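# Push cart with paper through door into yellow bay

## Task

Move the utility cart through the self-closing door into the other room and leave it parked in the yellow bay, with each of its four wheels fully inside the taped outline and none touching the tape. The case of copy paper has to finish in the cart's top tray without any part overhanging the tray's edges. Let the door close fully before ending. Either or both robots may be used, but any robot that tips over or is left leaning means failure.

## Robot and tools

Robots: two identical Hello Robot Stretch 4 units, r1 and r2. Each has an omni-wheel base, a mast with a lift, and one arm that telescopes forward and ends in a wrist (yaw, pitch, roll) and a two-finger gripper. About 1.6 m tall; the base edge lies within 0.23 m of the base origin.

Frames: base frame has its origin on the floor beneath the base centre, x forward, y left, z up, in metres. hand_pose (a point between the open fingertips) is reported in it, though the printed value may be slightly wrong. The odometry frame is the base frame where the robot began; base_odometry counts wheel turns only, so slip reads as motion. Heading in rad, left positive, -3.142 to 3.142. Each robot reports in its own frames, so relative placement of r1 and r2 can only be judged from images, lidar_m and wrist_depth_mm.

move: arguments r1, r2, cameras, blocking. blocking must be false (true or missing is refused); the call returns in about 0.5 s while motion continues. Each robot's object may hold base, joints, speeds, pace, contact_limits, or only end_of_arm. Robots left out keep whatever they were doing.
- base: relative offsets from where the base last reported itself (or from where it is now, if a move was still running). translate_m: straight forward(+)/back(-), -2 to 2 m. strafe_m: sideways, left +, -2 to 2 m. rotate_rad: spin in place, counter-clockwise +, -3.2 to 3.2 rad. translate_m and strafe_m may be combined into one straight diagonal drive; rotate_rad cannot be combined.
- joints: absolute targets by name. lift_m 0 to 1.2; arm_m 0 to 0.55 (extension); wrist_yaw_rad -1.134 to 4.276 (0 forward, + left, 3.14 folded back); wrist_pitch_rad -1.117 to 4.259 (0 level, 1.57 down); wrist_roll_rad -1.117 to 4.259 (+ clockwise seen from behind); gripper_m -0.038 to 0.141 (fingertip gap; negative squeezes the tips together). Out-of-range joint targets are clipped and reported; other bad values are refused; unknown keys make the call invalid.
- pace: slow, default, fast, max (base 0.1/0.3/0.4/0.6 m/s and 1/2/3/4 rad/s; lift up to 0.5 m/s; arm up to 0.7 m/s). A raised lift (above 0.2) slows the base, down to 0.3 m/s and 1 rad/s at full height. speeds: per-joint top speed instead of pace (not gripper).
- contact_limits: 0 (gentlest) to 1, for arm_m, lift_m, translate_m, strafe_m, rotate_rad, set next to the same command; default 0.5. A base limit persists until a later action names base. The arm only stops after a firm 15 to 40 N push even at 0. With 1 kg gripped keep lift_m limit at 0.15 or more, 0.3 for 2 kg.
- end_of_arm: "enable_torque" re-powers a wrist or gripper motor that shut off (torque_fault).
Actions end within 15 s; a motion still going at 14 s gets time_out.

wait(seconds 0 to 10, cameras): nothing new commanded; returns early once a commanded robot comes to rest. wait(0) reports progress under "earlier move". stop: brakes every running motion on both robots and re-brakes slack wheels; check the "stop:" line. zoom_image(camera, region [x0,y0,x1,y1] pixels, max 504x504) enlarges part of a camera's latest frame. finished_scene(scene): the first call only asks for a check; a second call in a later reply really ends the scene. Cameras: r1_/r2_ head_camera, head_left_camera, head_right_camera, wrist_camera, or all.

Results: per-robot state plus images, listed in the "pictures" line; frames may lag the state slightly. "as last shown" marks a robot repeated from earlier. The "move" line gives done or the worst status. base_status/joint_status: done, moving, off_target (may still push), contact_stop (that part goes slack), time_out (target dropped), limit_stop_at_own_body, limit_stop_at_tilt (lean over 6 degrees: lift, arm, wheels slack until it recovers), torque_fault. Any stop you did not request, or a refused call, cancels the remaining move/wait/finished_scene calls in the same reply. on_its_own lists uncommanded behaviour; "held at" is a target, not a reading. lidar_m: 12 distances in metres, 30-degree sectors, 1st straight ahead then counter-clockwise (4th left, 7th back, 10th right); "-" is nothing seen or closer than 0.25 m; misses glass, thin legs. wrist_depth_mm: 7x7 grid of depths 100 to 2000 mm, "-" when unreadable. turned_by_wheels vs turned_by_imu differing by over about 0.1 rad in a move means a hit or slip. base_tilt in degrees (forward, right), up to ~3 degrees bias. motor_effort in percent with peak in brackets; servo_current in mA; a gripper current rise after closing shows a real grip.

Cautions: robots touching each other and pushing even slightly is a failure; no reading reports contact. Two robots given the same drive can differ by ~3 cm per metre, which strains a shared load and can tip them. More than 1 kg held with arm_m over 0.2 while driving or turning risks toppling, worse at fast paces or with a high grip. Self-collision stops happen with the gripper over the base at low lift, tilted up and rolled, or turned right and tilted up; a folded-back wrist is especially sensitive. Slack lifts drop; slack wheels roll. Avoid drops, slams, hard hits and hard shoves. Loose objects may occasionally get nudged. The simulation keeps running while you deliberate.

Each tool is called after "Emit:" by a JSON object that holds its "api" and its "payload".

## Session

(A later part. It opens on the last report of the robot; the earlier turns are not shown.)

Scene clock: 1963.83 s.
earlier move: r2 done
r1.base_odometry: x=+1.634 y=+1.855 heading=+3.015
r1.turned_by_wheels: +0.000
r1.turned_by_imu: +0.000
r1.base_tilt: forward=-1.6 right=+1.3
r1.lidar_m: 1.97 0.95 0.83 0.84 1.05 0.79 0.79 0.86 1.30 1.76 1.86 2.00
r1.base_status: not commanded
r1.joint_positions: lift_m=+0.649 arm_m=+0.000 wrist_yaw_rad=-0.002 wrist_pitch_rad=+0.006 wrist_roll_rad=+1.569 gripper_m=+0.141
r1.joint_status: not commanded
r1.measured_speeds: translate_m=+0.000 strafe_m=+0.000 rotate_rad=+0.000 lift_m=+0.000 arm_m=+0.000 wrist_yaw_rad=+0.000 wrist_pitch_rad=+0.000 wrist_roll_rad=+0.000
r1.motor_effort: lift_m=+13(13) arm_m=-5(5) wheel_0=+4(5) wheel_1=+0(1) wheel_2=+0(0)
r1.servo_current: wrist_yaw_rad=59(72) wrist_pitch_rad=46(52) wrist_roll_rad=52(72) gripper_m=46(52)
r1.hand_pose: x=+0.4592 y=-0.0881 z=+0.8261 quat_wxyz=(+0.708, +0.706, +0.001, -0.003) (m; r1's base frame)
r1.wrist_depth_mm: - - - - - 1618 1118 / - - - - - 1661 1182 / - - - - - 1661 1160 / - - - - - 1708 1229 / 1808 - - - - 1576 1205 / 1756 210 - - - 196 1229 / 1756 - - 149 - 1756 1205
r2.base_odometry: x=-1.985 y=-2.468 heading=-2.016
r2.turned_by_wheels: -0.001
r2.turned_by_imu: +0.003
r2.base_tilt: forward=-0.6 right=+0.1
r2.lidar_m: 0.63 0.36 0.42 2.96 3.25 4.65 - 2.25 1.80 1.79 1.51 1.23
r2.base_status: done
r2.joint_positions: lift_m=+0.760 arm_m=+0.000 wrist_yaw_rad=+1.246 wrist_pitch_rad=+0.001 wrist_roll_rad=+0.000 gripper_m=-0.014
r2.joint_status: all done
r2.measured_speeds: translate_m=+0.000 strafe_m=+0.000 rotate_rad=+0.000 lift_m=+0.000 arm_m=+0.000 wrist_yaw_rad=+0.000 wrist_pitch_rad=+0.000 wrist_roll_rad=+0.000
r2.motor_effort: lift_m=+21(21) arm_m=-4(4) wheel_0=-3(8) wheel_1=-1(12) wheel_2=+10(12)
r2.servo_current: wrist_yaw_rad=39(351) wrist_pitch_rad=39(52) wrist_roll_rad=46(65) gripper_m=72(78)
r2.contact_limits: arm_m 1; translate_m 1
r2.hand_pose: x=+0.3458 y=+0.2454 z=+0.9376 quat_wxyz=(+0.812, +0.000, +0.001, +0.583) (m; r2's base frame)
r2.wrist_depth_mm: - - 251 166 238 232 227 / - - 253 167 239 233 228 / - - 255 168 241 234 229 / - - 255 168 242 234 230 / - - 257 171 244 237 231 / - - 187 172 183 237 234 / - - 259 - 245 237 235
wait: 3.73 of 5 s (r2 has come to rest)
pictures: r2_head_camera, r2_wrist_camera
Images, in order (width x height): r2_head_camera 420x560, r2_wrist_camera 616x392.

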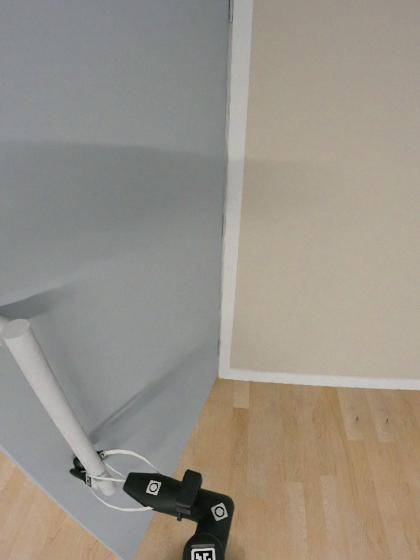

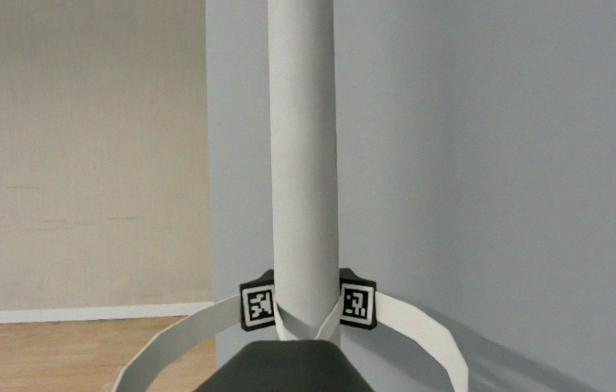

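Emit:
{"api": "move", "payload": {"blocking": false, "r2": {"base": {"translate_m": 0.0585, "strafe_m": 0.28}, "joints": {"wrist_yaw_rad": 0.967}, "speeds": {"wrist_yaw_rad": 0.092}, "pace": "slow", "contact_limits": {"translate_m": 1.0}}, "cameras": []}}

Emit:
{"api": "wait", "payload": {"seconds": 5, "cameras": ["r2_head_camera", "r2_wrist_camera"]}}

Scene clock: 1971.27 s.
move: r2 moving
r1.base_odometry: x=+1.634 y=+1.855 heading=+3.015
r1.turned_by_wheels: +0.000
r1.turned_by_imu: +0.000
r1.base_tilt: forward=-1.6 right=+1.3
r1.lidar_m: 1.96 0.95 0.82 0.83 1.05 0.81 0.78 0.86 1.29 1.74 1.89 2.01
r1.base_status: not commanded
r1.joint_positions: lift_m=+0.649 arm_m=+0.000 wrist_yaw_rad=-0.002 wrist_pitch_rad=+0.006 wrist_roll_rad=+1.569 gripper_m=+0.141
r1.joint_status: not commanded
r1.measured_speeds: translate_m=+0.000 strafe_m=+0.000 rotate_rad=+0.000 lift_m=+0.000 arm_m=+0.000 wrist_yaw_rad=+0.000 wrist_pitch_rad=+0.000 wrist_roll_rad=+0.000
r1.motor_effort: lift_m=+13(13) arm_m=-5(5) wheel_0=+4(4) wheel_1=+0(1) wheel_2=+0(0)
r1.servo_current: wrist_yaw_rad=52(59) wrist_pitch_rad=46(52) wrist_roll_rad=59(65) gripper_m=46(46)
r1.hand_pose: x=+0.4592 y=-0.0881 z=+0.8261 quat_wxyz=(+0.708, +0.706, +0.001, -0.003) (m; r1's base frame)
r1.wrist_depth_mm: - - - - - 1661 1138 / - - - - - 1661 1138 / - - - - - 1756 1160 / - - - - - 1708 1182 / 1756 - - - - 1618 1205 / 1808 210 - - - 196 1182 / 1808 - - 148 - 1756 1205
r2.base_odometry: x=-1.975 y=-2.475 heading=-2.016
r2.turned_by_wheels: +0.000
r2.turned_by_imu: +0.001
r2.base_tilt: forward=-0.6 right=+0.0
r2.lidar_m: 0.63 0.36 0.41 2.93 3.22 4.65 - 2.27 1.80 1.81 1.52 1.24
r2.base_status: translate_m moving; strafe_m moving
r2.joint_positions: lift_m=+0.760 arm_m=+0.000 wrist_yaw_rad=+1.213 wrist_pitch_rad=+0.001 wrist_roll_rad=+0.000 gripper_m=-0.014
r2.joint_status: wrist_yaw_rad moving
r2.measured_speeds: translate_m=+0.011 strafe_m=+0.050 rotate_rad=-0.001 lift_m=+0.000 arm_m=+0.000 wrist_yaw_rad=-0.066 wrist_pitch_rad=+0.000 wrist_roll_rad=+0.000
r2.motor_effort: lift_m=+21(21) arm_m=-3(4) wheel_0=+1(8) wheel_1=+6(7) wheel_2=-2(10)
r2.servo_current: wrist_yaw_rad=33(72) wrist_pitch_rad=39(46) wrist_roll_rad=39(59) gripper_m=72(72)
r2.contact_limits: arm_m 1; translate_m 1
r2.hand_pose: x=+0.3539 y=+0.2394 z=+0.9376 quat_wxyz=(+0.822, +0.000, +0.001, +0.570) (m; r2's base frame)
r2.wrist_depth_mm: - - 250 165 239 233 229 / - - 253 168 239 233 229 / - - 253 168 242 235 230 / - - 254 170 242 236 231 / - - 257 170 244 236 234 / - - 187 171 185 237 235 / - - 258 - 245 237 235
pictures: none
No camera images: "cameras" was empty.

Scene clock: 1974.87 s.
earlier move: r2 done
r1.base_odometry: x=+1.634 y=+1.855 heading=+3.015
r1.turned_by_wheels: +0.000
r1.turned_by_imu: +0.000
r1.base_tilt: forward=-1.6 right=+1.3
r1.lidar_m: 1.97 0.96 0.84 0.85 1.04 0.81 0.78 0.85 1.30 1.75 1.88 2.01
r1.base_status: not commanded
r1.joint_positions: lift_m=+0.649 arm_m=+0.000 wrist_yaw_rad=-0.002 wrist_pitch_rad=+0.006 wrist_roll_rad=+1.569 gripper_m=+0.141
r1.joint_status: not commanded
r1.measured_speeds: translate_m=+0.000 strafe_m=+0.000 rotate_rad=+0.000 lift_m=+0.000 arm_m=+0.000 wrist_yaw_rad=+0.000 wrist_pitch_rad=+0.000 wrist_roll_rad=+0.000
r1.motor_effort: lift_m=+13(13) arm_m=-5(5) wheel_0=+3(5) wheel_1=+0(1) wheel_2=+0(0)
r1.servo_current: wrist_yaw_rad=46(72) wrist_pitch_rad=46(59) wrist_roll_rad=46(72) gripper_m=39(52)
r1.hand_pose: x=+0.4592 y=-0.0881 z=+0.8261 quat_wxyz=(+0.708, +0.706, +0.001, -0.003) (m; r1's base frame)
r1.wrist_depth_mm: - - - - - 1618 1160 / - - - - - 1661 1160 / - - - - - 1661 1182 / - - - - - 1756 1182 / 1808 - - - - 1618 1182 / 1756 211 - - - 197 1229 / 1756 - - 148 - 1756 1205
r2.base_odometry: x=-1.758 y=-2.641 heading=-2.017
r2.turned_by_wheels: -0.001
r2.turned_by_imu: +0.001
r2.base_tilt: forward=-0.6 right=+0.1
r2.lidar_m: 0.51 0.41 2.06 2.68 2.97 4.58 - 2.56 2.10 2.06 1.49 1.07
r2.base_status: done
r2.joint_positions: lift_m=+0.760 arm_m=+0.000 wrist_yaw_rad=+0.962 wrist_pitch_rad=+0.001 wrist_roll_rad=+0.000 gripper_m=-0.014
r2.joint_status: all done
r2.measured_speeds: translate_m=+0.000 strafe_m=+0.000 rotate_rad=+0.000 lift_m=+0.000 arm_m=+0.000 wrist_yaw_rad=+0.000 wrist_pitch_rad=+0.000 wrist_roll_rad=+0.000
r2.motor_effort: lift_m=+21(21) arm_m=-4(4) wheel_0=-8(11) wheel_1=-2(9) wheel_2=+1(10)
r2.servo_current: wrist_yaw_rad=46(137) wrist_pitch_rad=39(46) wrist_roll_rad=52(59) gripper_m=65(85)
r2.contact_limits: arm_m 1; translate_m 1
r2.hand_pose: x=+0.4075 y=+0.1867 z=+0.9376 quat_wxyz=(+0.886, +0.000, +0.001, +0.463) (m; r2's base frame)
r2.wrist_depth_mm: - - 250 165 239 236 231 / - - 252 167 240 236 231 / - - 252 168 241 236 233 / - - 253 168 244 238 236 / - - 256 169 245 239 236 / - - 254 170 183 241 237 / - - 258 - 247 240 239
wait: 3.60 of 5 s (r2 has come to rest)
pictures: r2_head_camera, r2_wrist_camera
Images, in order (width x height): r2_head_camera 420x560, r2_wrist_camera 616x392.

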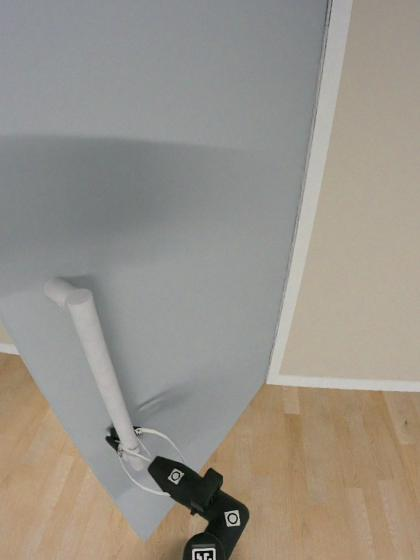

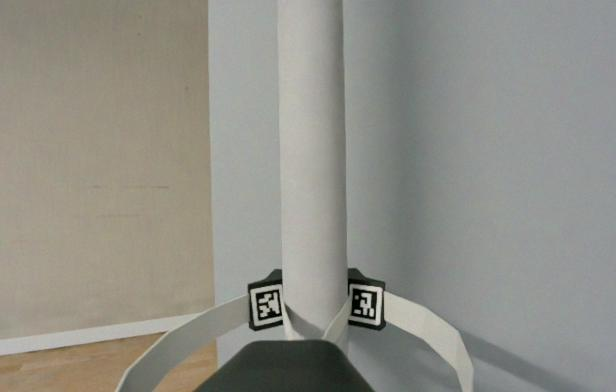

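Emit:
{"api": "move", "payload": {"blocking": false, "r2": {"base": {"translate_m": 0.1232, "strafe_m": 0.2387}, "joints": {"wrist_yaw_rad": 0.702}, "speeds": {"wrist_yaw_rad": 0.09}, "pace": "slow", "contact_limits": {"translate_m": 1.0}}, "cameras": []}}

Emit:
{"api": "wait", "payload": {"seconds": 5, "cameras": ["r2_head_camera", "r2_wrist_camera"]}}

Scene clock: 1980.80 s.
move: r2 moving
r1.base_odometry: x=+1.634 y=+1.855 heading=+3.015
r1.turned_by_wheels: +0.000
r1.turned_by_imu: +0.000
r1.base_tilt: forward=-1.6 right=+1.3
r1.lidar_m: 1.98 0.95 0.83 0.82 1.03 0.80 0.78 0.86 1.28 1.74 1.89 2.03
r1.base_status: not commanded
r1.joint_positions: lift_m=+0.649 arm_m=+0.000 wrist_yaw_rad=-0.002 wrist_pitch_rad=+0.006 wrist_roll_rad=+1.569 gripper_m=+0.141
r1.joint_status: not commanded
r1.measured_speeds: translate_m=+0.000 strafe_m=+0.000 rotate_rad=+0.000 lift_m=+0.000 arm_m=+0.000 wrist_yaw_rad=+0.000 wrist_pitch_rad=+0.000 wrist_roll_rad=+0.000
r1.motor_effort: lift_m=+13(13) arm_m=-5(5) wheel_0=+4(4) wheel_1=+0(1) wheel_2=+0(0)
r1.servo_current: wrist_yaw_rad=26(65) wrist_pitch_rad=46(52) wrist_roll_rad=33(65) gripper_m=39(46)
r1.hand_pose: x=+0.4592 y=-0.0881 z=+0.8261 quat_wxyz=(+0.708, +0.706, +0.001, -0.003) (m; r1's base frame)
r1.wrist_depth_mm: - - - - - 1661 1138 / - - - - - 1618 1138 / - - - - - 1661 1182 / - - - - - 1756 1182 / 1808 - - - - 1576 1205 / 1808 210 - - - 196 1205 / 1808 - - 149 - 1708 1182
r2.base_odometry: x=-1.750 y=-2.651 heading=-2.017
r2.turned_by_wheels: +0.000
r2.turned_by_imu: +0.000
r2.base_tilt: forward=-0.7 right=+0.0
r2.lidar_m: 0.54 0.36 2.09 2.64 2.93 4.55 - 2.58 2.11 2.08 1.52 1.04
r2.base_status: translate_m moving; strafe_m moving
r2.joint_positions: lift_m=+0.760 arm_m=+0.000 wrist_yaw_rad=+0.929 wrist_pitch_rad=+0.001 wrist_roll_rad=+0.000 gripper_m=-0.014
r2.joint_status: wrist_yaw_rad moving
r2.measured_speeds: translate_m=+0.022 strafe_m=+0.043 rotate_rad=-0.001 lift_m=+0.000 arm_m=+0.000 wrist_yaw_rad=-0.079 wrist_pitch_rad=+0.000 wrist_roll_rad=+0.000
r2.motor_effort: lift_m=+21(21) arm_m=-4(4) wheel_0=-5(11) wheel_1=+6(6) wheel_2=-3(4)
r2.servo_current: wrist_yaw_rad=46(65) wrist_pitch_rad=46(46) wrist_roll_rad=39(59) gripper_m=72(78)
r2.contact_limits: arm_m 1; translate_m 1
r2.hand_pose: x=+0.4137 y=+0.1786 z=+0.9376 quat_wxyz=(+0.894, +0.000, +0.001, +0.448) (m; r2's base frame)
r2.wrist_depth_mm: - - 249 166 240 236 233 / - - 251 167 242 236 234 / - - 250 169 243 240 236 / - - 254 168 244 239 236 / - - 254 172 246 242 237 / - - 254 173 183 242 239 / - - 257 - 248 242 240
pictures: none
No camera images: "cameras" was empty.

Scene clock: 1984.27 s.
earlier move: r2 done
r1.base_odometry: x=+1.634 y=+1.855 heading=+3.015
r1.turned_by_wheels: +0.000
r1.turned_by_imu: +0.000
r1.base_tilt: forward=-1.6 right=+1.3
r1.lidar_m: 1.96 0.94 0.83 0.85 1.02 0.81 0.79 0.84 1.30 1.75 1.90 2.02
r1.base_status: not commanded
r1.joint_positions: lift_m=+0.649 arm_m=+0.000 wrist_yaw_rad=-0.002 wrist_pitch_rad=+0.006 wrist_roll_rad=+1.569 gripper_m=+0.141
r1.joint_status: not commanded
r1.measured_speeds: translate_m=+0.000 strafe_m=+0.000 rotate_rad=+0.000 lift_m=+0.000 arm_m=+0.000 wrist_yaw_rad=+0.000 wrist_pitch_rad=+0.000 wrist_roll_rad=+0.000
r1.motor_effort: lift_m=+13(13) arm_m=-5(5) wheel_0=+4(4) wheel_1=+1(1) wheel_2=+0(0)
r1.servo_current: wrist_yaw_rad=59(65) wrist_pitch_rad=52(52) wrist_roll_rad=65(65) gripper_m=39(52)
r1.hand_pose: x=+0.4592 y=-0.0881 z=+0.8261 quat_wxyz=(+0.708, +0.706, +0.001, -0.003) (m; r1's base frame)
r1.wrist_depth_mm: - - - - - 1661 1160 / - - - - - 1661 1160 / - - - - - 1708 1182 / - - - - - 1756 1182 / 1808 - - - - 1618 1182 / 1808 210 - - - 197 1205 / 1756 - - 149 - 1756 1182
r2.base_odometry: x=-1.596 y=-2.855 heading=-2.018
r2.turned_by_wheels: -0.001
r2.turned_by_imu: +0.000
r2.base_tilt: forward=-0.6 right=+0.0
r2.lidar_m: 0.40 0.45 1.92 2.41 2.65 4.16 - 2.88 2.33 2.32 1.39 0.73
r2.base_status: done
r2.joint_positions: lift_m=+0.760 arm_m=+0.000 wrist_yaw_rad=+0.696 wrist_pitch_rad=+0.001 wrist_roll_rad=+0.000 gripper_m=-0.014
r2.joint_status: all done
r2.measured_speeds: translate_m=+0.000 strafe_m=+0.000 rotate_rad=+0.000 lift_m=+0.000 arm_m=+0.000 wrist_yaw_rad=+0.000 wrist_pitch_rad=+0.000 wrist_roll_rad=+0.000
r2.motor_effort: lift_m=+21(21) arm_m=-3(4) wheel_0=-11(13) wheel_1=-2(6) wheel_2=+0(5)
r2.servo_current: wrist_yaw_rad=46(78) wrist_pitch_rad=39(46) wrist_roll_rad=52(59) gripper_m=78(78)
r2.contact_limits: arm_m 1; translate_m 1
r2.hand_pose: x=+0.4482 y=+0.1179 z=+0.9376 quat_wxyz=(+0.940, +0.000, +0.001, +0.341) (m; r2's base frame)
r2.wrist_depth_mm: - - 249 167 241 237 236 / - - 249 173 241 237 236 / - - 251 168 243 240 236 / - - 252 169 244 240 238 / - - 253 170 246 243 239 / - - 186 169 181 243 241 / 1983 - 256 - 249 243 243
wait: 3.47 of 5 s (r2 has come to rest)
pictures: r2_head_camera, r2_wrist_camera
Images, in order (width x height): r2_head_camera 420x560, r2_wrist_camera 616x392.

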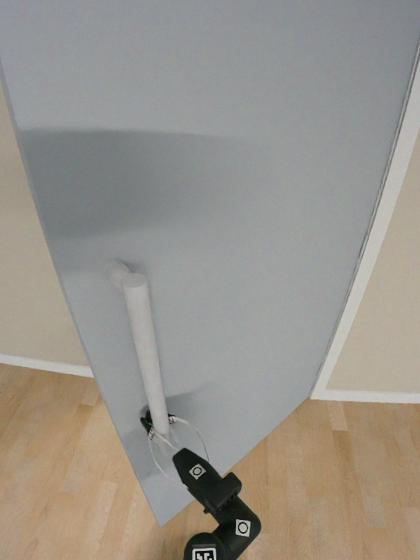

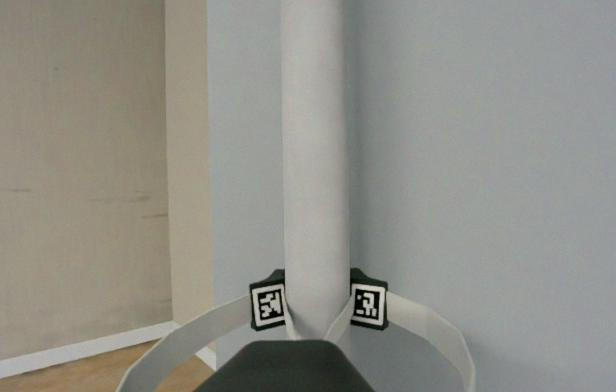

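Emit:
{"api": "move", "payload": {"blocking": false, "r2": {"base": {"translate_m": 0.1672, "strafe_m": 0.187}, "joints": {"wrist_yaw_rad": 0.456}, "speeds": {"wrist_yaw_rad": 0.088}, "pace": "slow", "contact_limits": {"translate_m": 1.0}}, "cameras": []}}

Emit:
{"api": "wait", "payload": {"seconds": 5, "cameras": ["r2_head_camera", "r2_wrist_camera", "r1_head_camera"]}}

Scene clock: 1989.27 s.
move: r2 moving
r1.base_odometry: x=+1.634 y=+1.855 heading=+3.015
r1.turned_by_wheels: +0.000
r1.turned_by_imu: +0.000
r1.base_tilt: forward=-1.6 right=+1.3
r1.lidar_m: 1.96 0.94 0.82 0.85 1.03 0.79 0.77 0.87 1.32 1.73 1.88 2.00
r1.base_status: not commanded
r1.joint_positions: lift_m=+0.649 arm_m=+0.000 wrist_yaw_rad=-0.002 wrist_pitch_rad=+0.006 wrist_roll_rad=+1.569 gripper_m=+0.141
r1.joint_status: not commanded
r1.measured_speeds: translate_m=+0.000 strafe_m=+0.000 rotate_rad=+0.000 lift_m=+0.000 arm_m=+0.000 wrist_yaw_rad=+0.000 wrist_pitch_rad=+0.000 wrist_roll_rad=+0.000
r1.motor_effort: lift_m=+13(13) arm_m=-5(5) wheel_0=+3(4) wheel_1=+1(1) wheel_2=+0(0)
r1.servo_current: wrist_yaw_rad=52(52) wrist_pitch_rad=39(46) wrist_roll_rad=52(59) gripper_m=33(46)
r1.hand_pose: x=+0.4592 y=-0.0881 z=+0.8261 quat_wxyz=(+0.708, +0.706, +0.001, -0.003) (m; r1's base frame)
r1.wrist_depth_mm: - - - - - 1576 1138 / - - - - - 1618 1138 / - - - - - 1618 1160 / - - - - - 1661 1205 / 1756 - - - - 1576 1229 / 1808 210 - - - 196 1205 / 1808 - - 149 - 1756 1205
r2.base_odometry: x=-1.591 y=-2.867 heading=-2.019
r2.turned_by_wheels: -0.001
r2.turned_by_imu: +0.000
r2.base_tilt: forward=-0.7 right=+0.1
r2.lidar_m: 0.40 0.43 1.91 2.41 2.65 4.14 - 2.91 2.38 2.32 1.40 0.74
r2.base_status: translate_m moving; strafe_m moving
r2.joint_positions: lift_m=+0.760 arm_m=+0.000 wrist_yaw_rad=+0.663 wrist_pitch_rad=+0.001 wrist_roll_rad=+0.000 gripper_m=-0.014
r2.joint_status: wrist_yaw_rad moving
r2.measured_speeds: translate_m=+0.032 strafe_m=+0.037 rotate_rad=+0.001 lift_m=+0.000 arm_m=+0.000 wrist_yaw_rad=-0.080 wrist_pitch_rad=+0.000 wrist_roll_rad=+0.000
r2.motor_effort: lift_m=+21(21) arm_m=-3(4) wheel_0=-9(13) wheel_1=+3(3) wheel_2=-2(3)
r2.servo_current: wrist_yaw_rad=46(78) wrist_pitch_rad=39(46) wrist_roll_rad=46(59) gripper_m=78(78)
r2.contact_limits: arm_m 1; translate_m 1
r2.hand_pose: x=+0.4520 y=+0.1086 z=+0.9376 quat_wxyz=(+0.946, +0.000, +0.001, +0.326) (m; r2's base frame)
r2.wrist_depth_mm: - - 247 167 242 239 236 / - - 249 169 243 239 237 / - - 250 170 245 242 239 / - - 251 168 245 243 241 / - - 252 169 247 244 243 / - - 253 172 182 246 242 / 1921 1863 255 - 250 245 245
pictures: none
No camera images: "cameras" was empty.

Scene clock: 1992.53 s.
earlier move: r2 done
r1.base_odometry: x=+1.634 y=+1.855 heading=+3.015
r1.turned_by_wheels: +0.000
r1.turned_by_imu: +0.000
r1.base_tilt: forward=-1.6 right=+1.2
r1.lidar_m: 1.97 0.93 0.83 0.85 1.03 0.80 0.77 0.85 1.29 1.76 1.90 2.01
r1.base_status: not commanded
r1.joint_positions: lift_m=+0.649 arm_m=+0.000 wrist_yaw_rad=-0.002 wrist_pitch_rad=+0.006 wrist_roll_rad=+1.569 gripper_m=+0.141
r1.joint_status: not commanded
r1.measured_speeds: translate_m=+0.000 strafe_m=+0.000 rotate_rad=+0.000 lift_m=+0.000 arm_m=+0.000 wrist_yaw_rad=+0.000 wrist_pitch_rad=+0.000 wrist_roll_rad=+0.000
r1.motor_effort: lift_m=+13(13) arm_m=-5(5) wheel_0=+4(4) wheel_1=+0(1) wheel_2=+0(0)
r1.servo_current: wrist_yaw_rad=46(65) wrist_pitch_rad=39(59) wrist_roll_rad=52(85) gripper_m=46(52)
r1.hand_pose: x=+0.4592 y=-0.0881 z=+0.8261 quat_wxyz=(+0.708, +0.706, +0.001, -0.003) (m; r1's base frame)
r1.wrist_depth_mm: - - - - - 1618 1138 / - - - - - 1576 1138 / - - - - - 1708 1182 / - - - - - 1708 1182 / 1808 - - - - 1618 1205 / 1808 209 - - - 196 1205 / 1808 - - 149 - 1708 1182
r2.base_odometry: x=-1.500 y=-3.087 heading=-2.019
r2.turned_by_wheels: -0.001
r2.turned_by_imu: +0.000
r2.base_tilt: forward=-0.6 right=+0.1
r2.lidar_m: 0.41 1.10 1.72 2.22 2.42 3.78 - 3.16 2.55 2.50 1.22 0.61
r2.base_status: done
r2.joint_positions: lift_m=+0.760 arm_m=+0.000 wrist_yaw_rad=+0.452 wrist_pitch_rad=+0.001 wrist_roll_rad=+0.000 gripper_m=-0.014
r2.joint_status: all done
r2.measured_speeds: translate_m=+0.000 strafe_m=+0.000 rotate_rad=+0.000 lift_m=+0.000 arm_m=+0.000 wrist_yaw_rad=+0.000 wrist_pitch_rad=+0.000 wrist_roll_rad=+0.000
r2.motor_effort: lift_m=+21(21) arm_m=-4(4) wheel_0=-14(14) wheel_1=-2(6) wheel_2=+0(4)
r2.servo_current: wrist_yaw_rad=52(78) wrist_pitch_rad=46(46) wrist_roll_rad=46(65) gripper_m=72(78)
r2.contact_limits: arm_m 1; translate_m 1
r2.hand_pose: x=+0.4685 y=+0.0472 z=+0.9376 quat_wxyz=(+0.975, +0.000, +0.001, +0.224) (m; r2's base frame)
r2.wrist_depth_mm: - - 247 166 240 239 237 / 1808 - 249 167 243 240 238 / 1921 - 250 175 245 242 238 / - - 251 169 246 243 241 / 1756 - 253 170 246 245 242 / 1863 - 182 170 183 245 244 / 1863 - 147 - 250 246 246
wait: 3.27 of 5 s (r2 has come to rest)
pictures: r1_head_camera, r2_head_camera, r2_wrist_camera
Images, in order (width x height): r1_head_camera 420x560, r2_head_camera 420x560, r2_wrist_camera 616x392.

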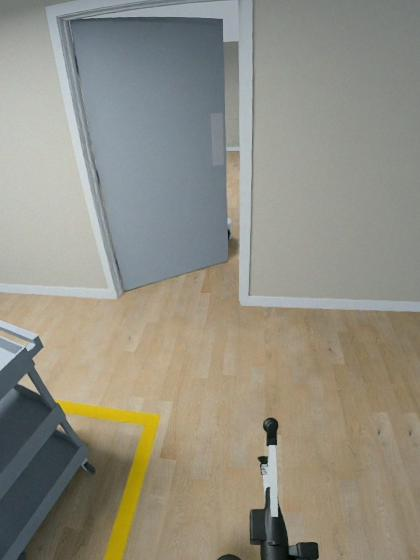

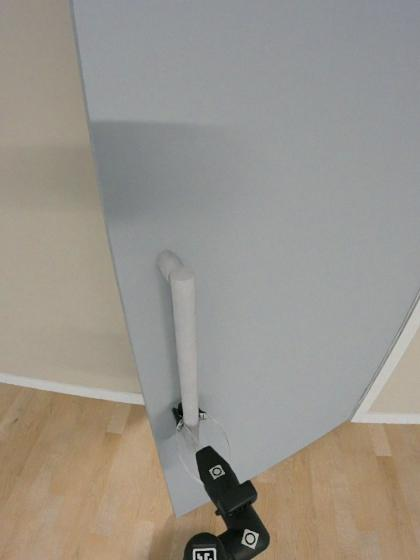

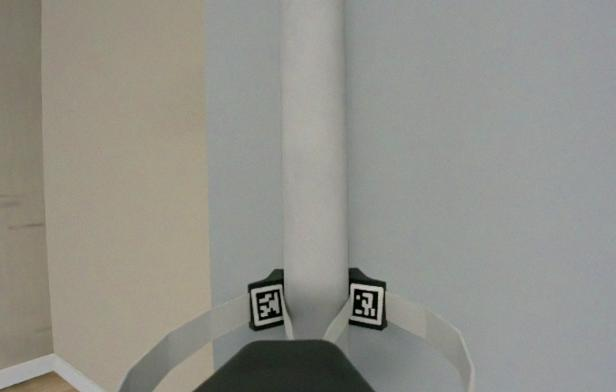

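Emit:
{"api": "move", "payload": {"blocking": false, "r2": {"base": {"translate_m": 0.2075, "strafe_m": 0.141}, "joints": {"wrist_yaw_rad": 0.21}, "speeds": {"wrist_yaw_rad": 0.088}, "pace": "slow", "contact_limits": {"translate_m": 1.0}}, "cameras": []}}

Emit:
{"api": "wait", "payload": {"seconds": 5, "cameras": ["r2_head_camera", "r2_wrist_camera", "r1_head_camera"]}}

Scene clock: 2001.13 s.
move: r2 moving
r1.base_odometry: x=+1.634 y=+1.855 heading=+3.015
r1.turned_by_wheels: +0.000
r1.turned_by_imu: +0.000
r1.base_tilt: forward=-1.6 right=+1.3
r1.lidar_m: 1.96 0.95 0.83 0.83 1.06 0.80 0.78 0.86 1.27 1.76 1.86 2.03
r1.base_status: not commanded
r1.joint_positions: lift_m=+0.649 arm_m=+0.000 wrist_yaw_rad=-0.002 wrist_pitch_rad=+0.006 wrist_roll_rad=+1.569 gripper_m=+0.141
r1.joint_status: not commanded
r1.measured_speeds: translate_m=+0.000 strafe_m=+0.000 rotate_rad=+0.000 lift_m=+0.000 arm_m=+0.000 wrist_yaw_rad=+0.000 wrist_pitch_rad=+0.000 wrist_roll_rad=+0.000
r1.motor_effort: lift_m=+13(13) arm_m=-5(5) wheel_0=+3(4) wheel_1=+0(1) wheel_2=+0(0)
r1.servo_current: wrist_yaw_rad=46(65) wrist_pitch_rad=46(59) wrist_roll_rad=33(59) gripper_m=46(46)
r1.hand_pose: x=+0.4592 y=-0.0881 z=+0.8261 quat_wxyz=(+0.708, +0.706, +0.001, -0.003) (m; r1's base frame)
r1.wrist_depth_mm: - - - - - 1661 1138 / - - - - - 1618 1138 / - - - - - 1661 1182 / - - - - - 1661 1205 / 1756 - - - - 1618 1182 / 1756 209 - - - 196 1205 / 1756 - - 149 - 1756 1205
r2.base_odometry: x=-1.498 y=-3.101 heading=-2.020
r2.turned_by_wheels: -0.001
r2.turned_by_imu: +0.000
r2.base_tilt: forward=-0.7 right=+0.1
r2.lidar_m: 0.38 1.08 1.67 2.19 2.43 3.76 - 3.18 2.57 2.48 1.22 0.62
r2.base_status: translate_m moving; strafe_m moving
r2.joint_positions: lift_m=+0.760 arm_m=+0.000 wrist_yaw_rad=+0.419 wrist_pitch_rad=+0.001 wrist_roll_rad=+0.000 gripper_m=-0.014
r2.joint_status: wrist_yaw_rad moving
r2.measured_speeds: translate_m=+0.045 strafe_m=+0.031 rotate_rad=-0.001 lift_m=+0.000 arm_m=+0.000 wrist_yaw_rad=-0.076 wrist_pitch_rad=+0.000 wrist_roll_rad=+0.000
r2.motor_effort: lift_m=+21(21) arm_m=-4(4) wheel_0=-12(13) wheel_1=+3(4) wheel_2=-2(4)
r2.servo_current: wrist_yaw_rad=72(78) wrist_pitch_rad=39(46) wrist_roll_rad=33(52) gripper_m=65(72)
r2.contact_limits: arm_m 1; translate_m 1
r2.hand_pose: x=+0.4699 y=+0.0374 z=+0.9376 quat_wxyz=(+0.978, +0.000, +0.001, +0.208) (m; r2's base frame)
r2.wrist_depth_mm: - - 247 167 244 240 239 / 1808 - 248 169 244 242 240 / 1808 - 250 171 246 244 241 / 1756 - 252 168 246 245 243 / 1863 - 252 170 248 247 244 / 1921 - 185 173 183 247 246 / - - - - 250 - 247
pictures: none
No camera images: "cameras" was empty.

Scene clock: 2004.33 s.
earlier move: r2 done
r1.base_odometry: x=+1.634 y=+1.855 heading=+3.015
r1.turned_by_wheels: +0.000
r1.turned_by_imu: +0.000
r1.base_tilt: forward=-1.6 right=+1.2
r1.lidar_m: 1.97 0.96 0.81 0.85 1.02 0.81 0.77 0.86 1.29 1.74 1.87 2.00
r1.base_status: not commanded
r1.joint_positions: lift_m=+0.649 arm_m=+0.000 wrist_yaw_rad=-0.002 wrist_pitch_rad=+0.006 wrist_roll_rad=+1.569 gripper_m=+0.141
r1.joint_status: not commanded
r1.measured_speeds: translate_m=+0.000 strafe_m=+0.000 rotate_rad=+0.000 lift_m=+0.000 arm_m=+0.000 wrist_yaw_rad=+0.000 wrist_pitch_rad=+0.000 wrist_roll_rad=+0.000
r1.motor_effort: lift_m=+13(13) arm_m=-5(5) wheel_0=+4(4) wheel_1=+0(1) wheel_2=+0(0)
r1.servo_current: wrist_yaw_rad=65(72) wrist_pitch_rad=46(59) wrist_roll_rad=65(72) gripper_m=46(52)
r1.hand_pose: x=+0.4592 y=-0.0881 z=+0.8261 quat_wxyz=(+0.708, +0.706, +0.001, -0.003) (m; r1's base frame)
r1.wrist_depth_mm: - - - - - 1576 1160 / - - - - - 1661 1160 / - - - - - 1708 1182 / - - - - - 1708 1182 / 1756 - - - - 1618 1160 / 1756 210 - - - 196 1205 / 1756 154 - 142 - 1661 1182
r2.base_odometry: x=-1.464 y=-3.335 heading=-2.020
r2.turned_by_wheels: +0.000
r2.turned_by_imu: +0.000
r2.base_tilt: forward=-0.6 right=+0.1
r2.lidar_m: 0.41 0.85 1.40 2.04 2.23 3.45 - 3.36 2.72 2.03 0.86 0.52
r2.base_status: done
r2.joint_positions: lift_m=+0.760 arm_m=+0.000 wrist_yaw_rad=+0.209 wrist_pitch_rad=+0.001 wrist_roll_rad=+0.000 gripper_m=-0.014
r2.joint_status: all done
r2.measured_speeds: translate_m=+0.000 strafe_m=+0.000 rotate_rad=+0.000 lift_m=+0.000 arm_m=+0.000 wrist_yaw_rad=+0.000 wrist_pitch_rad=+0.000 wrist_roll_rad=+0.000
r2.motor_effort: lift_m=+21(21) arm_m=-4(4) wheel_0=-13(15) wheel_1=+1(6) wheel_2=+2(4)
r2.servo_current: wrist_yaw_rad=20(104) wrist_pitch_rad=33(46) wrist_roll_rad=52(59) gripper_m=72(78)
r2.contact_limits: arm_m 1; translate_m 1
r2.hand_pose: x=+0.4712 y=-0.0256 z=+0.9376 quat_wxyz=(+0.995, +0.000, +0.001, +0.105) (m; r2's base frame)
r2.wrist_depth_mm: - - 248 169 243 241 239 / - - 248 169 244 242 239 / - - 250 170 246 243 241 / - - 251 169 247 244 241 / - - 253 171 248 246 244 / - - 185 171 183 248 245 / - 116 - - 251 247 246
wait: 3.20 of 5 s (r2 has come to rest)
pictures: r1_head_camera, r2_head_camera, r2_wrist_camera
Images, in order (width x height): r1_head_camera 420x560, r2_head_camera 420x560, r2_wrist_camera 616x392.

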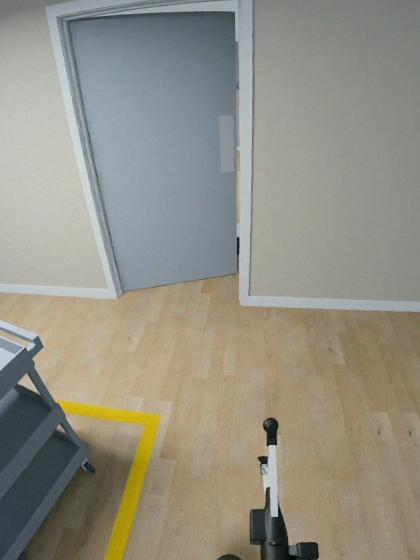

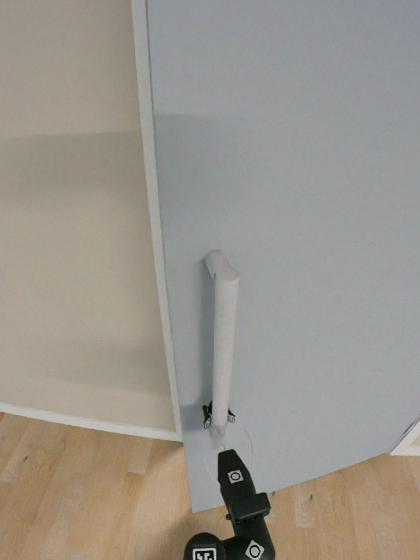

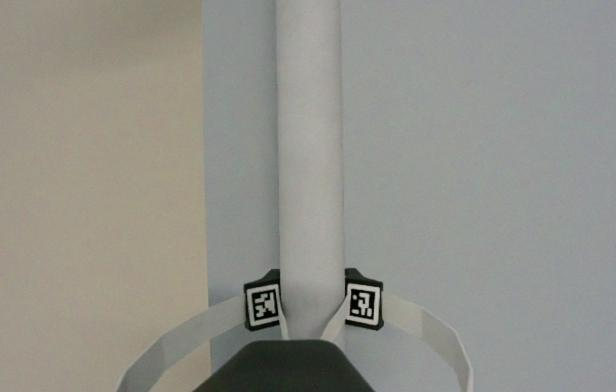

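Emit:
{"api": "move", "payload": {"blocking": false, "r2": {"base": {"translate_m": 0.2004, "strafe_m": 0.0777}, "joints": {"wrist_yaw_rad": 0.0}, "speeds": {"wrist_yaw_rad": 0.085}, "pace": "slow", "contact_limits": {"translate_m": 0.7}}, "cameras": []}}

Emit:
{"api": "wait", "payload": {"seconds": 5, "cameras": ["r2_head_camera", "r2_wrist_camera", "r1_head_camera"]}}

Scene clock: 2013.17 s.
move: r2 moving
r1.base_odometry: x=+1.634 y=+1.855 heading=+3.015
r1.turned_by_wheels: +0.000
r1.turned_by_imu: +0.000
r1.base_tilt: forward=-1.6 right=+1.3
r1.lidar_m: 1.96 0.94 0.83 0.84 1.03 0.79 0.77 0.85 1.29 1.75 1.88 2.02
r1.base_status: not commanded
r1.joint_positions: lift_m=+0.649 arm_m=+0.000 wrist_yaw_rad=-0.002 wrist_pitch_rad=+0.006 wrist_roll_rad=+1.569 gripper_m=+0.141
r1.joint_status: not commanded
r1.measured_speeds: translate_m=+0.000 strafe_m=+0.000 rotate_rad=+0.000 lift_m=+0.000 arm_m=+0.000 wrist_yaw_rad=+0.000 wrist_pitch_rad=+0.000 wrist_roll_rad=+0.000
r1.motor_effort: lift_m=+13(13) arm_m=-5(5) wheel_0=+4(4) wheel_1=+0(1) wheel_2=+0(0)
r1.servo_current: wrist_yaw_rad=46(59) wrist_pitch_rad=59(59) wrist_roll_rad=39(65) gripper_m=39(46)
r1.hand_pose: x=+0.4592 y=-0.0881 z=+0.8261 quat_wxyz=(+0.708, +0.706, +0.001, -0.003) (m; r1's base frame)
r1.wrist_depth_mm: - - - - - 1661 1138 / - - - - - 1661 1160 / - - - - - 1618 1182 / - - - - - 1708 1182 / 1808 - - - - 1618 1182 / 1863 210 - - - 197 1205 / 1808 153 - 142 - 1618 1229
r2.base_odometry: x=-1.464 y=-3.349 heading=-2.020
r2.turned_by_wheels: +0.000
r2.turned_by_imu: +0.001
r2.base_tilt: forward=-0.6 right=+0.0
r2.lidar_m: 0.41 0.88 1.39 2.02 2.25 3.44 - 3.39 2.74 1.98 0.82 0.50
r2.base_status: translate_m moving; strafe_m moving
r2.joint_positions: lift_m=+0.760 arm_m=+0.000 wrist_yaw_rad=+0.176 wrist_pitch_rad=+0.001 wrist_roll_rad=+0.000 gripper_m=-0.014
r2.joint_status: wrist_yaw_rad moving
r2.measured_speeds: translate_m=+0.048 strafe_m=+0.019 rotate_rad=-0.001 lift_m=+0.000 arm_m=+0.000 wrist_yaw_rad=-0.084 wrist_pitch_rad=+0.000 wrist_roll_rad=+0.000
r2.motor_effort: lift_m=+21(21) arm_m=-4(4) wheel_0=+0(12) wheel_1=+5(6) wheel_2=-3(4)
r2.servo_current: wrist_yaw_rad=59(72) wrist_pitch_rad=39(46) wrist_roll_rad=33(52) gripper_m=72(78)
r2.contact_limits: arm_m 1; translate_m 0.7
r2.hand_pose: x=+0.4702 y=-0.0355 z=+0.9376 quat_wxyz=(+0.996, +0.000, +0.001, +0.088) (m; r2's base frame)
r2.wrist_depth_mm: - - 247 167 244 241 240 / - - 248 167 246 243 242 / - - 250 170 247 244 242 / - - 251 169 247 245 245 / - - 253 173 249 246 245 / - - 184 174 182 248 247 / - - 256 - 253 249 248
pictures: none
No camera images: "cameras" was empty.

Scene clock: 2016.20 s.
earlier move: r2 done
r1.base_odometry: x=+1.634 y=+1.855 heading=+3.015
r1.turned_by_wheels: +0.000
r1.turned_by_imu: +0.000
r1.base_tilt: forward=-1.6 right=+1.3
r1.lidar_m: 1.97 0.96 0.84 0.86 1.02 0.80 0.78 0.87 1.31 1.75 1.89 1.99
r1.base_status: not commanded
r1.joint_positions: lift_m=+0.649 arm_m=+0.000 wrist_yaw_rad=-0.002 wrist_pitch_rad=+0.006 wrist_roll_rad=+1.569 gripper_m=+0.141
r1.joint_status: not commanded
r1.measured_speeds: translate_m=+0.000 strafe_m=+0.000 rotate_rad=+0.000 lift_m=+0.000 arm_m=+0.000 wrist_yaw_rad=+0.000 wrist_pitch_rad=+0.000 wrist_roll_rad=+0.000
r1.motor_effort: lift_m=+13(13) arm_m=-5(5) wheel_0=+4(4) wheel_1=+0(1) wheel_2=+0(0)
r1.servo_current: wrist_yaw_rad=39(65) wrist_pitch_rad=39(59) wrist_roll_rad=46(72) gripper_m=39(52)
r1.hand_pose: x=+0.4592 y=-0.0881 z=+0.8261 quat_wxyz=(+0.708, +0.706, +0.001, -0.003) (m; r1's base frame)
r1.wrist_depth_mm: - - - - - 1618 1138 / - - - - - 1661 1160 / - - - - - 1708 1160 / - - - - - 1708 1205 / 1756 - - - - 1576 1205 / 1808 193 - - 183 196 1205 / 1808 - - 142 - 1618 1205
r2.base_odometry: x=-1.481 y=-3.550 heading=-2.020
r2.turned_by_wheels: +0.000
r2.turned_by_imu: +0.000
r2.base_tilt: forward=-0.6 right=+0.1
r2.lidar_m: 0.39 0.69 1.06 1.94 2.13 3.32 - 3.52 2.83 1.55 0.68 0.46
r2.base_status: done
r2.joint_positions: lift_m=+0.760 arm_m=+0.000 wrist_yaw_rad=+0.002 wrist_pitch_rad=+0.001 wrist_roll_rad=+0.000 gripper_m=-0.014
r2.joint_status: all done
r2.measured_speeds: translate_m=+0.000 strafe_m=+0.000 rotate_rad=+0.000 lift_m=+0.000 arm_m=+0.000 wrist_yaw_rad=+0.000 wrist_pitch_rad=+0.000 wrist_roll_rad=+0.000
r2.motor_effort: lift_m=+21(21) arm_m=-4(4) wheel_0=-5(12) wheel_1=+1(7) wheel_2=+0(10)
r2.servo_current: wrist_yaw_rad=46(104) wrist_pitch_rad=39(46) wrist_roll_rad=52(65) gripper_m=72(78)
r2.contact_limits: arm_m 1; translate_m 0.7
r2.hand_pose: x=+0.4595 y=-0.0867 z=+0.9376 quat_wxyz=(+1.000, +0.000, +0.001, +0.001) (m; r2's base frame)
r2.wrist_depth_mm: 442 418 248 167 243 241 238 / 442 421 250 168 244 242 238 / 442 421 251 170 246 243 240 / 445 427 252 169 248 244 242 / 445 427 252 173 248 246 243 / 459 433 187 175 181 247 244 / 462 433 256 - 251 - 248
wait: 3.03 of 5 s (r2 has come to rest)
pictures: r1_head_camera, r2_head_camera, r2_wrist_camera
Images, in order (width x height): r1_head_camera 420x560, r2_head_camera 420x560, r2_wrist_camera 616x392.

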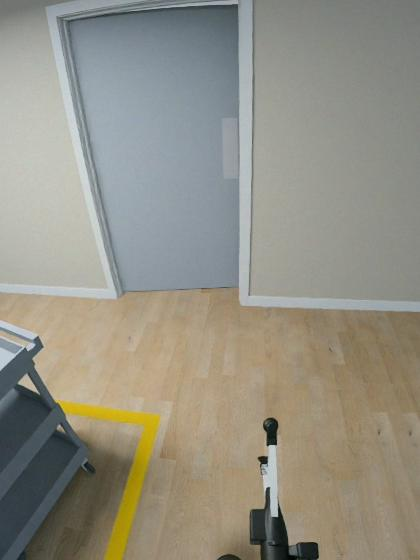

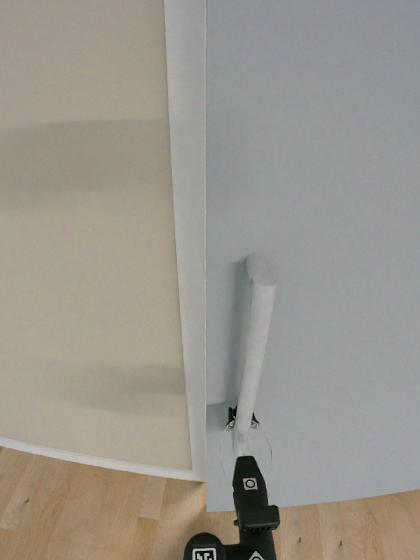

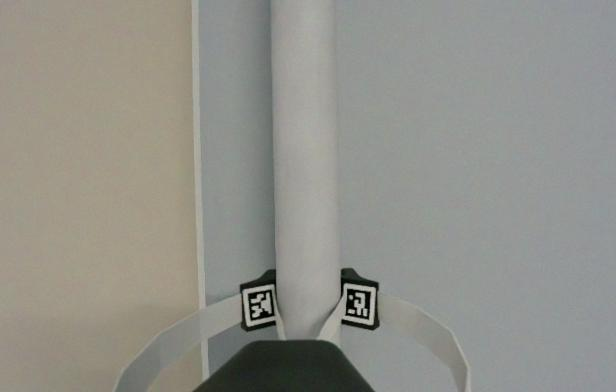

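Emit:
{"api": "move", "payload": {"blocking": false, "r2": {"base": {"translate_m": 0.103, "strafe_m": 0.0318}, "joints": {"wrist_yaw_rad": -0.103}, "speeds": {"wrist_yaw_rad": 0.075}, "pace": "slow", "contact_limits": {"translate_m": 0.5}}, "cameras": []}}

Emit:
{"api": "wait", "payload": {"seconds": 4, "cameras": ["r2_head_camera", "r2_wrist_camera", "r1_head_camera"]}}

Scene clock: 2032.93 s.
move: r2 moving
r1.base_odometry: x=+1.634 y=+1.855 heading=+3.015
r1.turned_by_wheels: +0.000
r1.turned_by_imu: +0.000
r1.base_tilt: forward=-1.6 right=+1.3
r1.lidar_m: 1.97 0.94 0.81 0.87 1.02 0.80 0.76 0.84 1.30 1.76 1.87 2.02
r1.base_status: not commanded
r1.joint_positions: lift_m=+0.649 arm_m=+0.000 wrist_yaw_rad=-0.002 wrist_pitch_rad=+0.006 wrist_roll_rad=+1.569 gripper_m=+0.141
r1.joint_status: not commanded
r1.measured_speeds: translate_m=+0.000 strafe_m=+0.000 rotate_rad=+0.000 lift_m=+0.000 arm_m=+0.000 wrist_yaw_rad=+0.000 wrist_pitch_rad=+0.000 wrist_roll_rad=+0.000
r1.motor_effort: lift_m=+13(13) arm_m=-5(5) wheel_0=+4(4) wheel_1=+0(1) wheel_2=+0(0)
r1.servo_current: wrist_yaw_rad=39(59) wrist_pitch_rad=52(52) wrist_roll_rad=46(65) gripper_m=39(52)
r1.hand_pose: x=+0.4592 y=-0.0881 z=+0.8261 quat_wxyz=(+0.708, +0.706, +0.001, -0.003) (m; r1's base frame)
r1.wrist_depth_mm: - - - - - 1576 1138 / - - - - - 1661 1182 / - - - - - 1618 1182 / - - - - - 1708 1182 / 1756 - - - - 1661 1182 / 1756 193 - - 183 196 1205 / 1756 - - 142 - 1661 1182
r2.base_odometry: x=-1.483 y=-3.562 heading=-2.020
r2.turned_by_wheels: +0.000
r2.turned_by_imu: +0.001
r2.base_tilt: forward=-0.6 right=+0.1
r2.lidar_m: 0.40 0.68 1.02 1.91 2.13 3.28 - 3.51 2.84 1.54 0.67 0.42
r2.base_status: translate_m moving; strafe_m moving
r2.joint_positions: lift_m=+0.760 arm_m=+0.000 wrist_yaw_rad=-0.029 wrist_pitch_rad=+0.001 wrist_roll_rad=+0.000 gripper_m=-0.014
r2.joint_status: wrist_yaw_rad moving
r2.measured_speeds: translate_m=+0.048 strafe_m=+0.015 rotate_rad=-0.001 lift_m=+0.000 arm_m=+0.000 wrist_yaw_rad=-0.077 wrist_pitch_rad=+0.000 wrist_roll_rad=+0.000
r2.motor_effort: lift_m=+21(21) arm_m=-3(4) wheel_0=-1(6) wheel_1=+6(7) wheel_2=-5(5)
r2.servo_current: wrist_yaw_rad=59(59) wrist_pitch_rad=39(46) wrist_roll_rad=46(52) gripper_m=65(72)
r2.contact_limits: arm_m 1; translate_m 0.5
r2.hand_pose: x=+0.4566 y=-0.0958 z=+0.9376 quat_wxyz=(+1.000, +0.000, +0.001, -0.015) (m; r2's base frame)
r2.wrist_depth_mm: 421 402 247 166 243 240 240 / 424 410 248 168 244 242 242 / 427 407 250 168 247 245 243 / 427 410 251 169 249 246 244 / 433 413 252 171 248 247 245 / 436 418 187 172 185 248 247 / 439 418 255 - 251 249 249
pictures: none
No camera images: "cameras" was empty.

Scene clock: 2034.77 s.
earlier move: r2 done
r1.base_odometry: x=+1.634 y=+1.855 heading=+3.015
r1.turned_by_wheels: +0.000
r1.turned_by_imu: +0.000
r1.base_tilt: forward=-1.6 right=+1.2
r1.lidar_m: 1.97 0.94 0.83 0.85 1.05 0.80 0.77 0.85 1.28 1.75 1.89 2.03
r1.base_status: not commanded
r1.joint_positions: lift_m=+0.649 arm_m=+0.000 wrist_yaw_rad=-0.002 wrist_pitch_rad=+0.006 wrist_roll_rad=+1.569 gripper_m=+0.141
r1.joint_status: not commanded
r1.measured_speeds: translate_m=+0.000 strafe_m=+0.000 rotate_rad=+0.000 lift_m=+0.000 arm_m=+0.000 wrist_yaw_rad=+0.000 wrist_pitch_rad=+0.000 wrist_roll_rad=+0.000
r1.motor_effort: lift_m=+13(13) arm_m=-5(5) wheel_0=+4(4) wheel_1=+0(1) wheel_2=+0(0)
r1.servo_current: wrist_yaw_rad=59(78) wrist_pitch_rad=46(52) wrist_roll_rad=52(65) gripper_m=39(52)
r1.hand_pose: x=+0.4592 y=-0.0881 z=+0.8261 quat_wxyz=(+0.708, +0.706, +0.001, -0.003) (m; r1's base frame)
r1.wrist_depth_mm: - - - - - 1618 1182 / - - - - - 1618 1182 / - - - - - 1661 1182 / - - - - - 1618 1205 / 1756 - 1863 - - 1576 1205 / 1756 192 - - 183 196 1205 / 1756 - - 142 - 1618 1182
r2.base_odometry: x=-1.497 y=-3.656 heading=-2.021
r2.turned_by_wheels: -0.001
r2.turned_by_imu: -0.001
r2.base_tilt: forward=-0.6 right=+0.1
r2.lidar_m: 0.43 0.57 0.88 1.87 2.08 3.23 - 3.59 2.88 1.31 0.61 0.41
r2.base_status: done
r2.joint_positions: lift_m=+0.760 arm_m=+0.000 wrist_yaw_rad=-0.104 wrist_pitch_rad=+0.001 wrist_roll_rad=+0.000 gripper_m=-0.014
r2.joint_status: all done
r2.measured_speeds: translate_m=+0.000 strafe_m=+0.000 rotate_rad=+0.000 lift_m=+0.000 arm_m=+0.000 wrist_yaw_rad=+0.000 wrist_pitch_rad=+0.000 wrist_roll_rad=+0.000
r2.motor_effort: lift_m=+21(21) arm_m=-4(4) wheel_0=-8(10) wheel_1=+2(8) wheel_2=-2(12)
r2.servo_current: wrist_yaw_rad=52(98) wrist_pitch_rad=33(52) wrist_roll_rad=39(65) gripper_m=65(78)
r2.contact_limits: arm_m 1; translate_m 0.5
r2.hand_pose: x=+0.4486 y=-0.1169 z=+0.9376 quat_wxyz=(+0.999, +0.000, +0.001, -0.052) (m; r2's base frame)
r2.wrist_depth_mm: 304 300 247 169 244 243 242 / 306 301 250 171 245 244 242 / 307 303 249 171 246 245 244 / 309 306 251 169 248 248 247 / 314 306 253 171 250 249 248 / 315 306 254 172 183 249 248 / 317 310 254 - 252 250 250
wait: 1.83 of 4 s (r2 has come to rest)
pictures: r1_head_camera, r2_head_camera, r2_wrist_camera
Images, in order (width x height): r1_head_camera 420x560, r2_head_camera 420x560, r2_wrist_camera 616x392.

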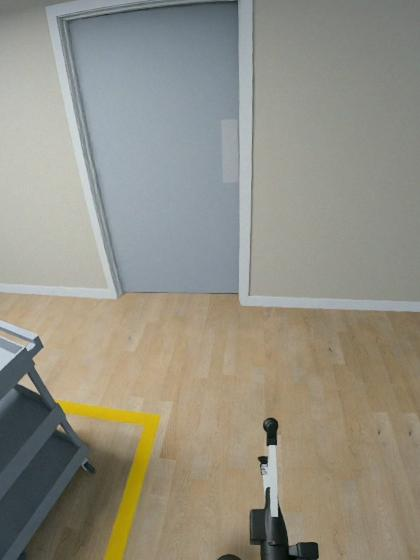

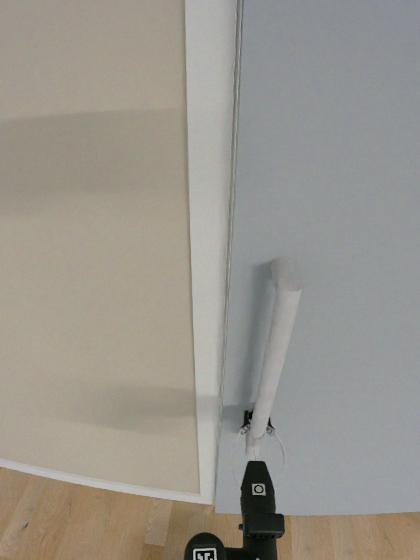

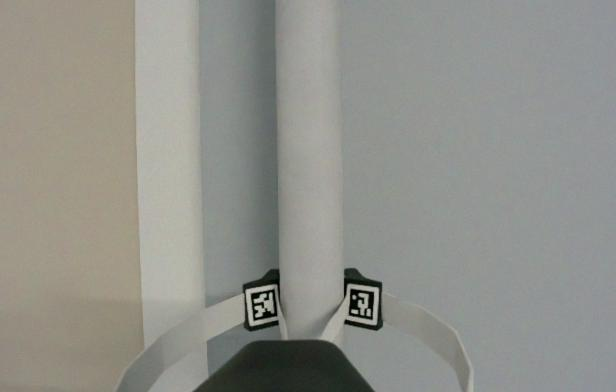

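Emit:
{"api": "move", "payload": {"blocking": false, "r2": {"base": {"translate_m": 0.05, "strafe_m": 0.0119}, "joints": {"wrist_yaw_rad": -0.155}, "speeds": {"wrist_yaw_rad": 0.065}, "pace": "slow", "contact_limits": {"translate_m": 0.3}}, "cameras": []}}

Emit:
{"api": "wait", "payload": {"seconds": 3, "cameras": ["r2_head_camera", "r2_wrist_camera", "r1_head_camera"]}}

Scene clock: 2041.77 s.
move: r2 moving
r1.base_odometry: x=+1.634 y=+1.855 heading=+3.015
r1.turned_by_wheels: +0.000
r1.turned_by_imu: +0.000
r1.base_tilt: forward=-1.6 right=+1.3
r1.lidar_m: 1.98 0.95 0.84 0.84 1.03 0.79 0.79 0.85 1.29 1.75 1.88 2.01
r1.base_status: not commanded
r1.joint_positions: lift_m=+0.649 arm_m=+0.000 wrist_yaw_rad=-0.002 wrist_pitch_rad=+0.006 wrist_roll_rad=+1.569 gripper_m=+0.141
r1.joint_status: not commanded
r1.measured_speeds: translate_m=+0.000 strafe_m=+0.000 rotate_rad=+0.000 lift_m=+0.000 arm_m=+0.000 wrist_yaw_rad=+0.000 wrist_pitch_rad=+0.000 wrist_roll_rad=+0.000
r1.motor_effort: lift_m=+13(13) arm_m=-5(5) wheel_0=+4(4) wheel_1=+1(1) wheel_2=+0(0)
r1.servo_current: wrist_yaw_rad=52(72) wrist_pitch_rad=39(52) wrist_roll_rad=52(59) gripper_m=46(46)
r1.hand_pose: x=+0.4592 y=-0.0881 z=+0.8261 quat_wxyz=(+0.708, +0.706, +0.001, -0.003) (m; r1's base frame)
r1.wrist_depth_mm: - - - - - 1576 1160 / - - - - - 1618 1160 / - - - - - 1708 1182 / - - - - - 1576 1205 / 1708 - 1863 - - 1576 1182 / 1808 192 - - 183 196 1205 / 1756 - - 142 - 1661 1205
r2.base_odometry: x=-1.500 y=-3.669 heading=-2.022
r2.turned_by_wheels: +0.000
r2.turned_by_imu: +0.000
r2.base_tilt: forward=-0.7 right=+0.1
r2.lidar_m: 0.48 0.57 0.90 1.87 2.07 3.21 - 3.57 2.90 1.32 0.61 0.39
r2.base_status: translate_m moving; strafe_m moving
r2.joint_positions: lift_m=+0.760 arm_m=+0.000 wrist_yaw_rad=-0.131 wrist_pitch_rad=+0.001 wrist_roll_rad=+0.000 gripper_m=-0.014
r2.joint_status: wrist_yaw_rad moving
r2.measured_speeds: translate_m=+0.048 strafe_m=+0.012 rotate_rad=-0.002 lift_m=+0.000 arm_m=+0.000 wrist_yaw_rad=-0.069 wrist_pitch_rad=+0.000 wrist_roll_rad=+0.000
r2.motor_effort: lift_m=+21(21) arm_m=-3(4) wheel_0=-3(12) wheel_1=+6(7) wheel_2=-7(7)
r2.servo_current: wrist_yaw_rad=46(72) wrist_pitch_rad=39(46) wrist_roll_rad=52(59) gripper_m=72(72)
r2.contact_limits: arm_m 1; translate_m 0.3
r2.hand_pose: x=+0.4454 y=-0.1244 z=+0.9376 quat_wxyz=(+0.998, +0.000, +0.001, -0.066) (m; r2's base frame)
r2.wrist_depth_mm: 291 276 245 167 244 244 - / 291 277 246 168 246 247 245 / 294 278 248 170 247 247 247 / 297 281 251 168 248 249 248 / 298 282 250 173 250 249 249 / 300 283 187 174 181 251 251 / 303 298 252 - 253 252 251
pictures: none
No camera images: "cameras" was empty.

Scene clock: 2042.97 s.
earlier move: r2 done
r1.base_odometry: x=+1.634 y=+1.855 heading=+3.015
r1.turned_by_wheels: +0.000
r1.turned_by_imu: +0.000
r1.base_tilt: forward=-1.6 right=+1.3
r1.lidar_m: 1.96 0.94 0.82 0.84 1.04 0.79 0.79 0.84 1.31 1.75 1.88 2.03
r1.base_status: not commanded
r1.joint_positions: lift_m=+0.649 arm_m=+0.000 wrist_yaw_rad=-0.002 wrist_pitch_rad=+0.006 wrist_roll_rad=+1.569 gripper_m=+0.141
r1.joint_status: not commanded
r1.measured_speeds: translate_m=+0.000 strafe_m=+0.000 rotate_rad=+0.000 lift_m=+0.000 arm_m=+0.000 wrist_yaw_rad=+0.000 wrist_pitch_rad=+0.000 wrist_roll_rad=+0.000
r1.motor_effort: lift_m=+13(13) arm_m=-5(5) wheel_0=+4(4) wheel_1=+0(1) wheel_2=+0(0)
r1.servo_current: wrist_yaw_rad=39(72) wrist_pitch_rad=46(52) wrist_roll_rad=65(65) gripper_m=39(52)
r1.hand_pose: x=+0.4592 y=-0.0881 z=+0.8261 quat_wxyz=(+0.708, +0.706, +0.001, -0.003) (m; r1's base frame)
r1.wrist_depth_mm: - - - - - 1618 1160 / - - - - - 1618 1138 / - - - - - 1708 1182 / - - - - - 1618 1205 / 1808 - 1808 - - 1576 1182 / 1808 191 - - 183 196 1205 / 1756 - - 142 - 1661 1182
r2.base_odometry: x=-1.509 y=-3.706 heading=-2.022
r2.turned_by_wheels: +0.000
r2.turned_by_imu: +0.000
r2.base_tilt: forward=-0.6 right=+0.1
r2.lidar_m: 0.45 0.50 0.83 1.85 2.07 3.21 - 3.62 2.92 1.18 0.60 0.39
r2.base_status: done
r2.joint_positions: lift_m=+0.760 arm_m=+0.000 wrist_yaw_rad=-0.157 wrist_pitch_rad=+0.001 wrist_roll_rad=+0.000 gripper_m=-0.014
r2.joint_status: all done
r2.measured_speeds: translate_m=+0.000 strafe_m=+0.000 rotate_rad=+0.000 lift_m=+0.000 arm_m=+0.000 wrist_yaw_rad=+0.000 wrist_pitch_rad=+0.000 wrist_roll_rad=+0.000
r2.motor_effort: lift_m=+21(21) arm_m=-4(4) wheel_0=-10(13) wheel_1=+2(8) wheel_2=-3(10)
r2.servo_current: wrist_yaw_rad=52(72) wrist_pitch_rad=39(46) wrist_roll_rad=39(59) gripper_m=65(72)
r2.contact_limits: arm_m 1; translate_m 0.3
r2.hand_pose: x=+0.4420 y=-0.1315 z=+0.9376 quat_wxyz=(+0.997, +0.000, +0.001, -0.079) (m; r2's base frame)
r2.wrist_depth_mm: 250 237 246 169 246 244 - / 252 236 247 170 246 245 245 / 253 238 249 170 248 248 246 / 254 240 251 170 249 248 249 / 257 241 252 172 250 250 249 / 257 243 243 172 183 250 250 / 259 244 254 - 253 252 252
wait: 1.20 of 3 s (r2 has come to rest)
pictures: r1_head_camera, r2_head_camera, r2_wrist_camera
Images, in order (width x height): r1_head_camera 420x560, r2_head_camera 420x560, r2_wrist_camera 616x392.

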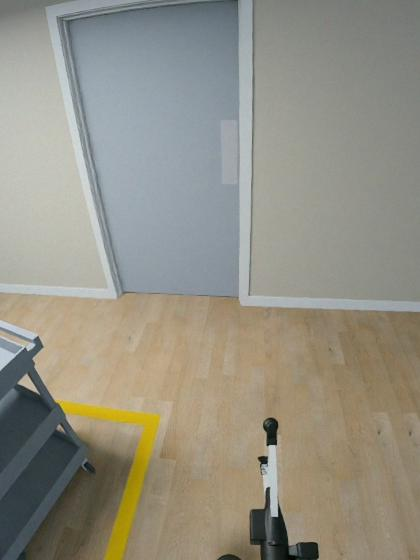

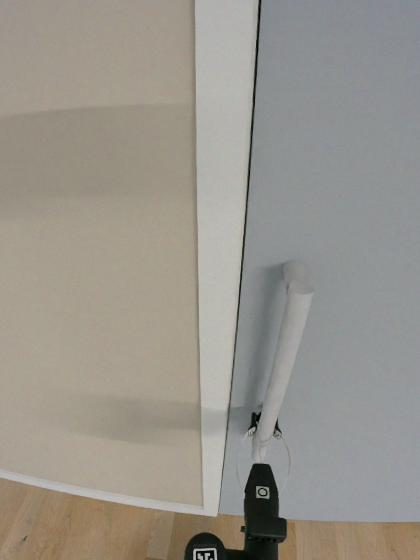

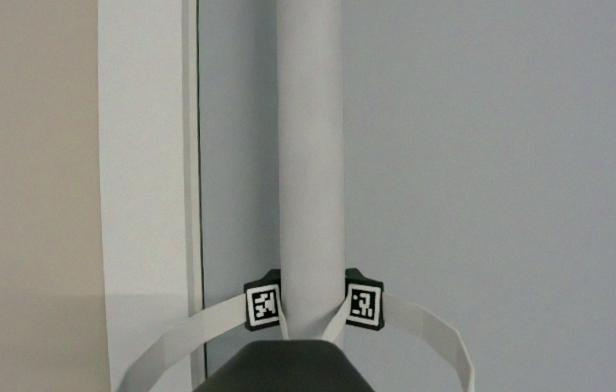

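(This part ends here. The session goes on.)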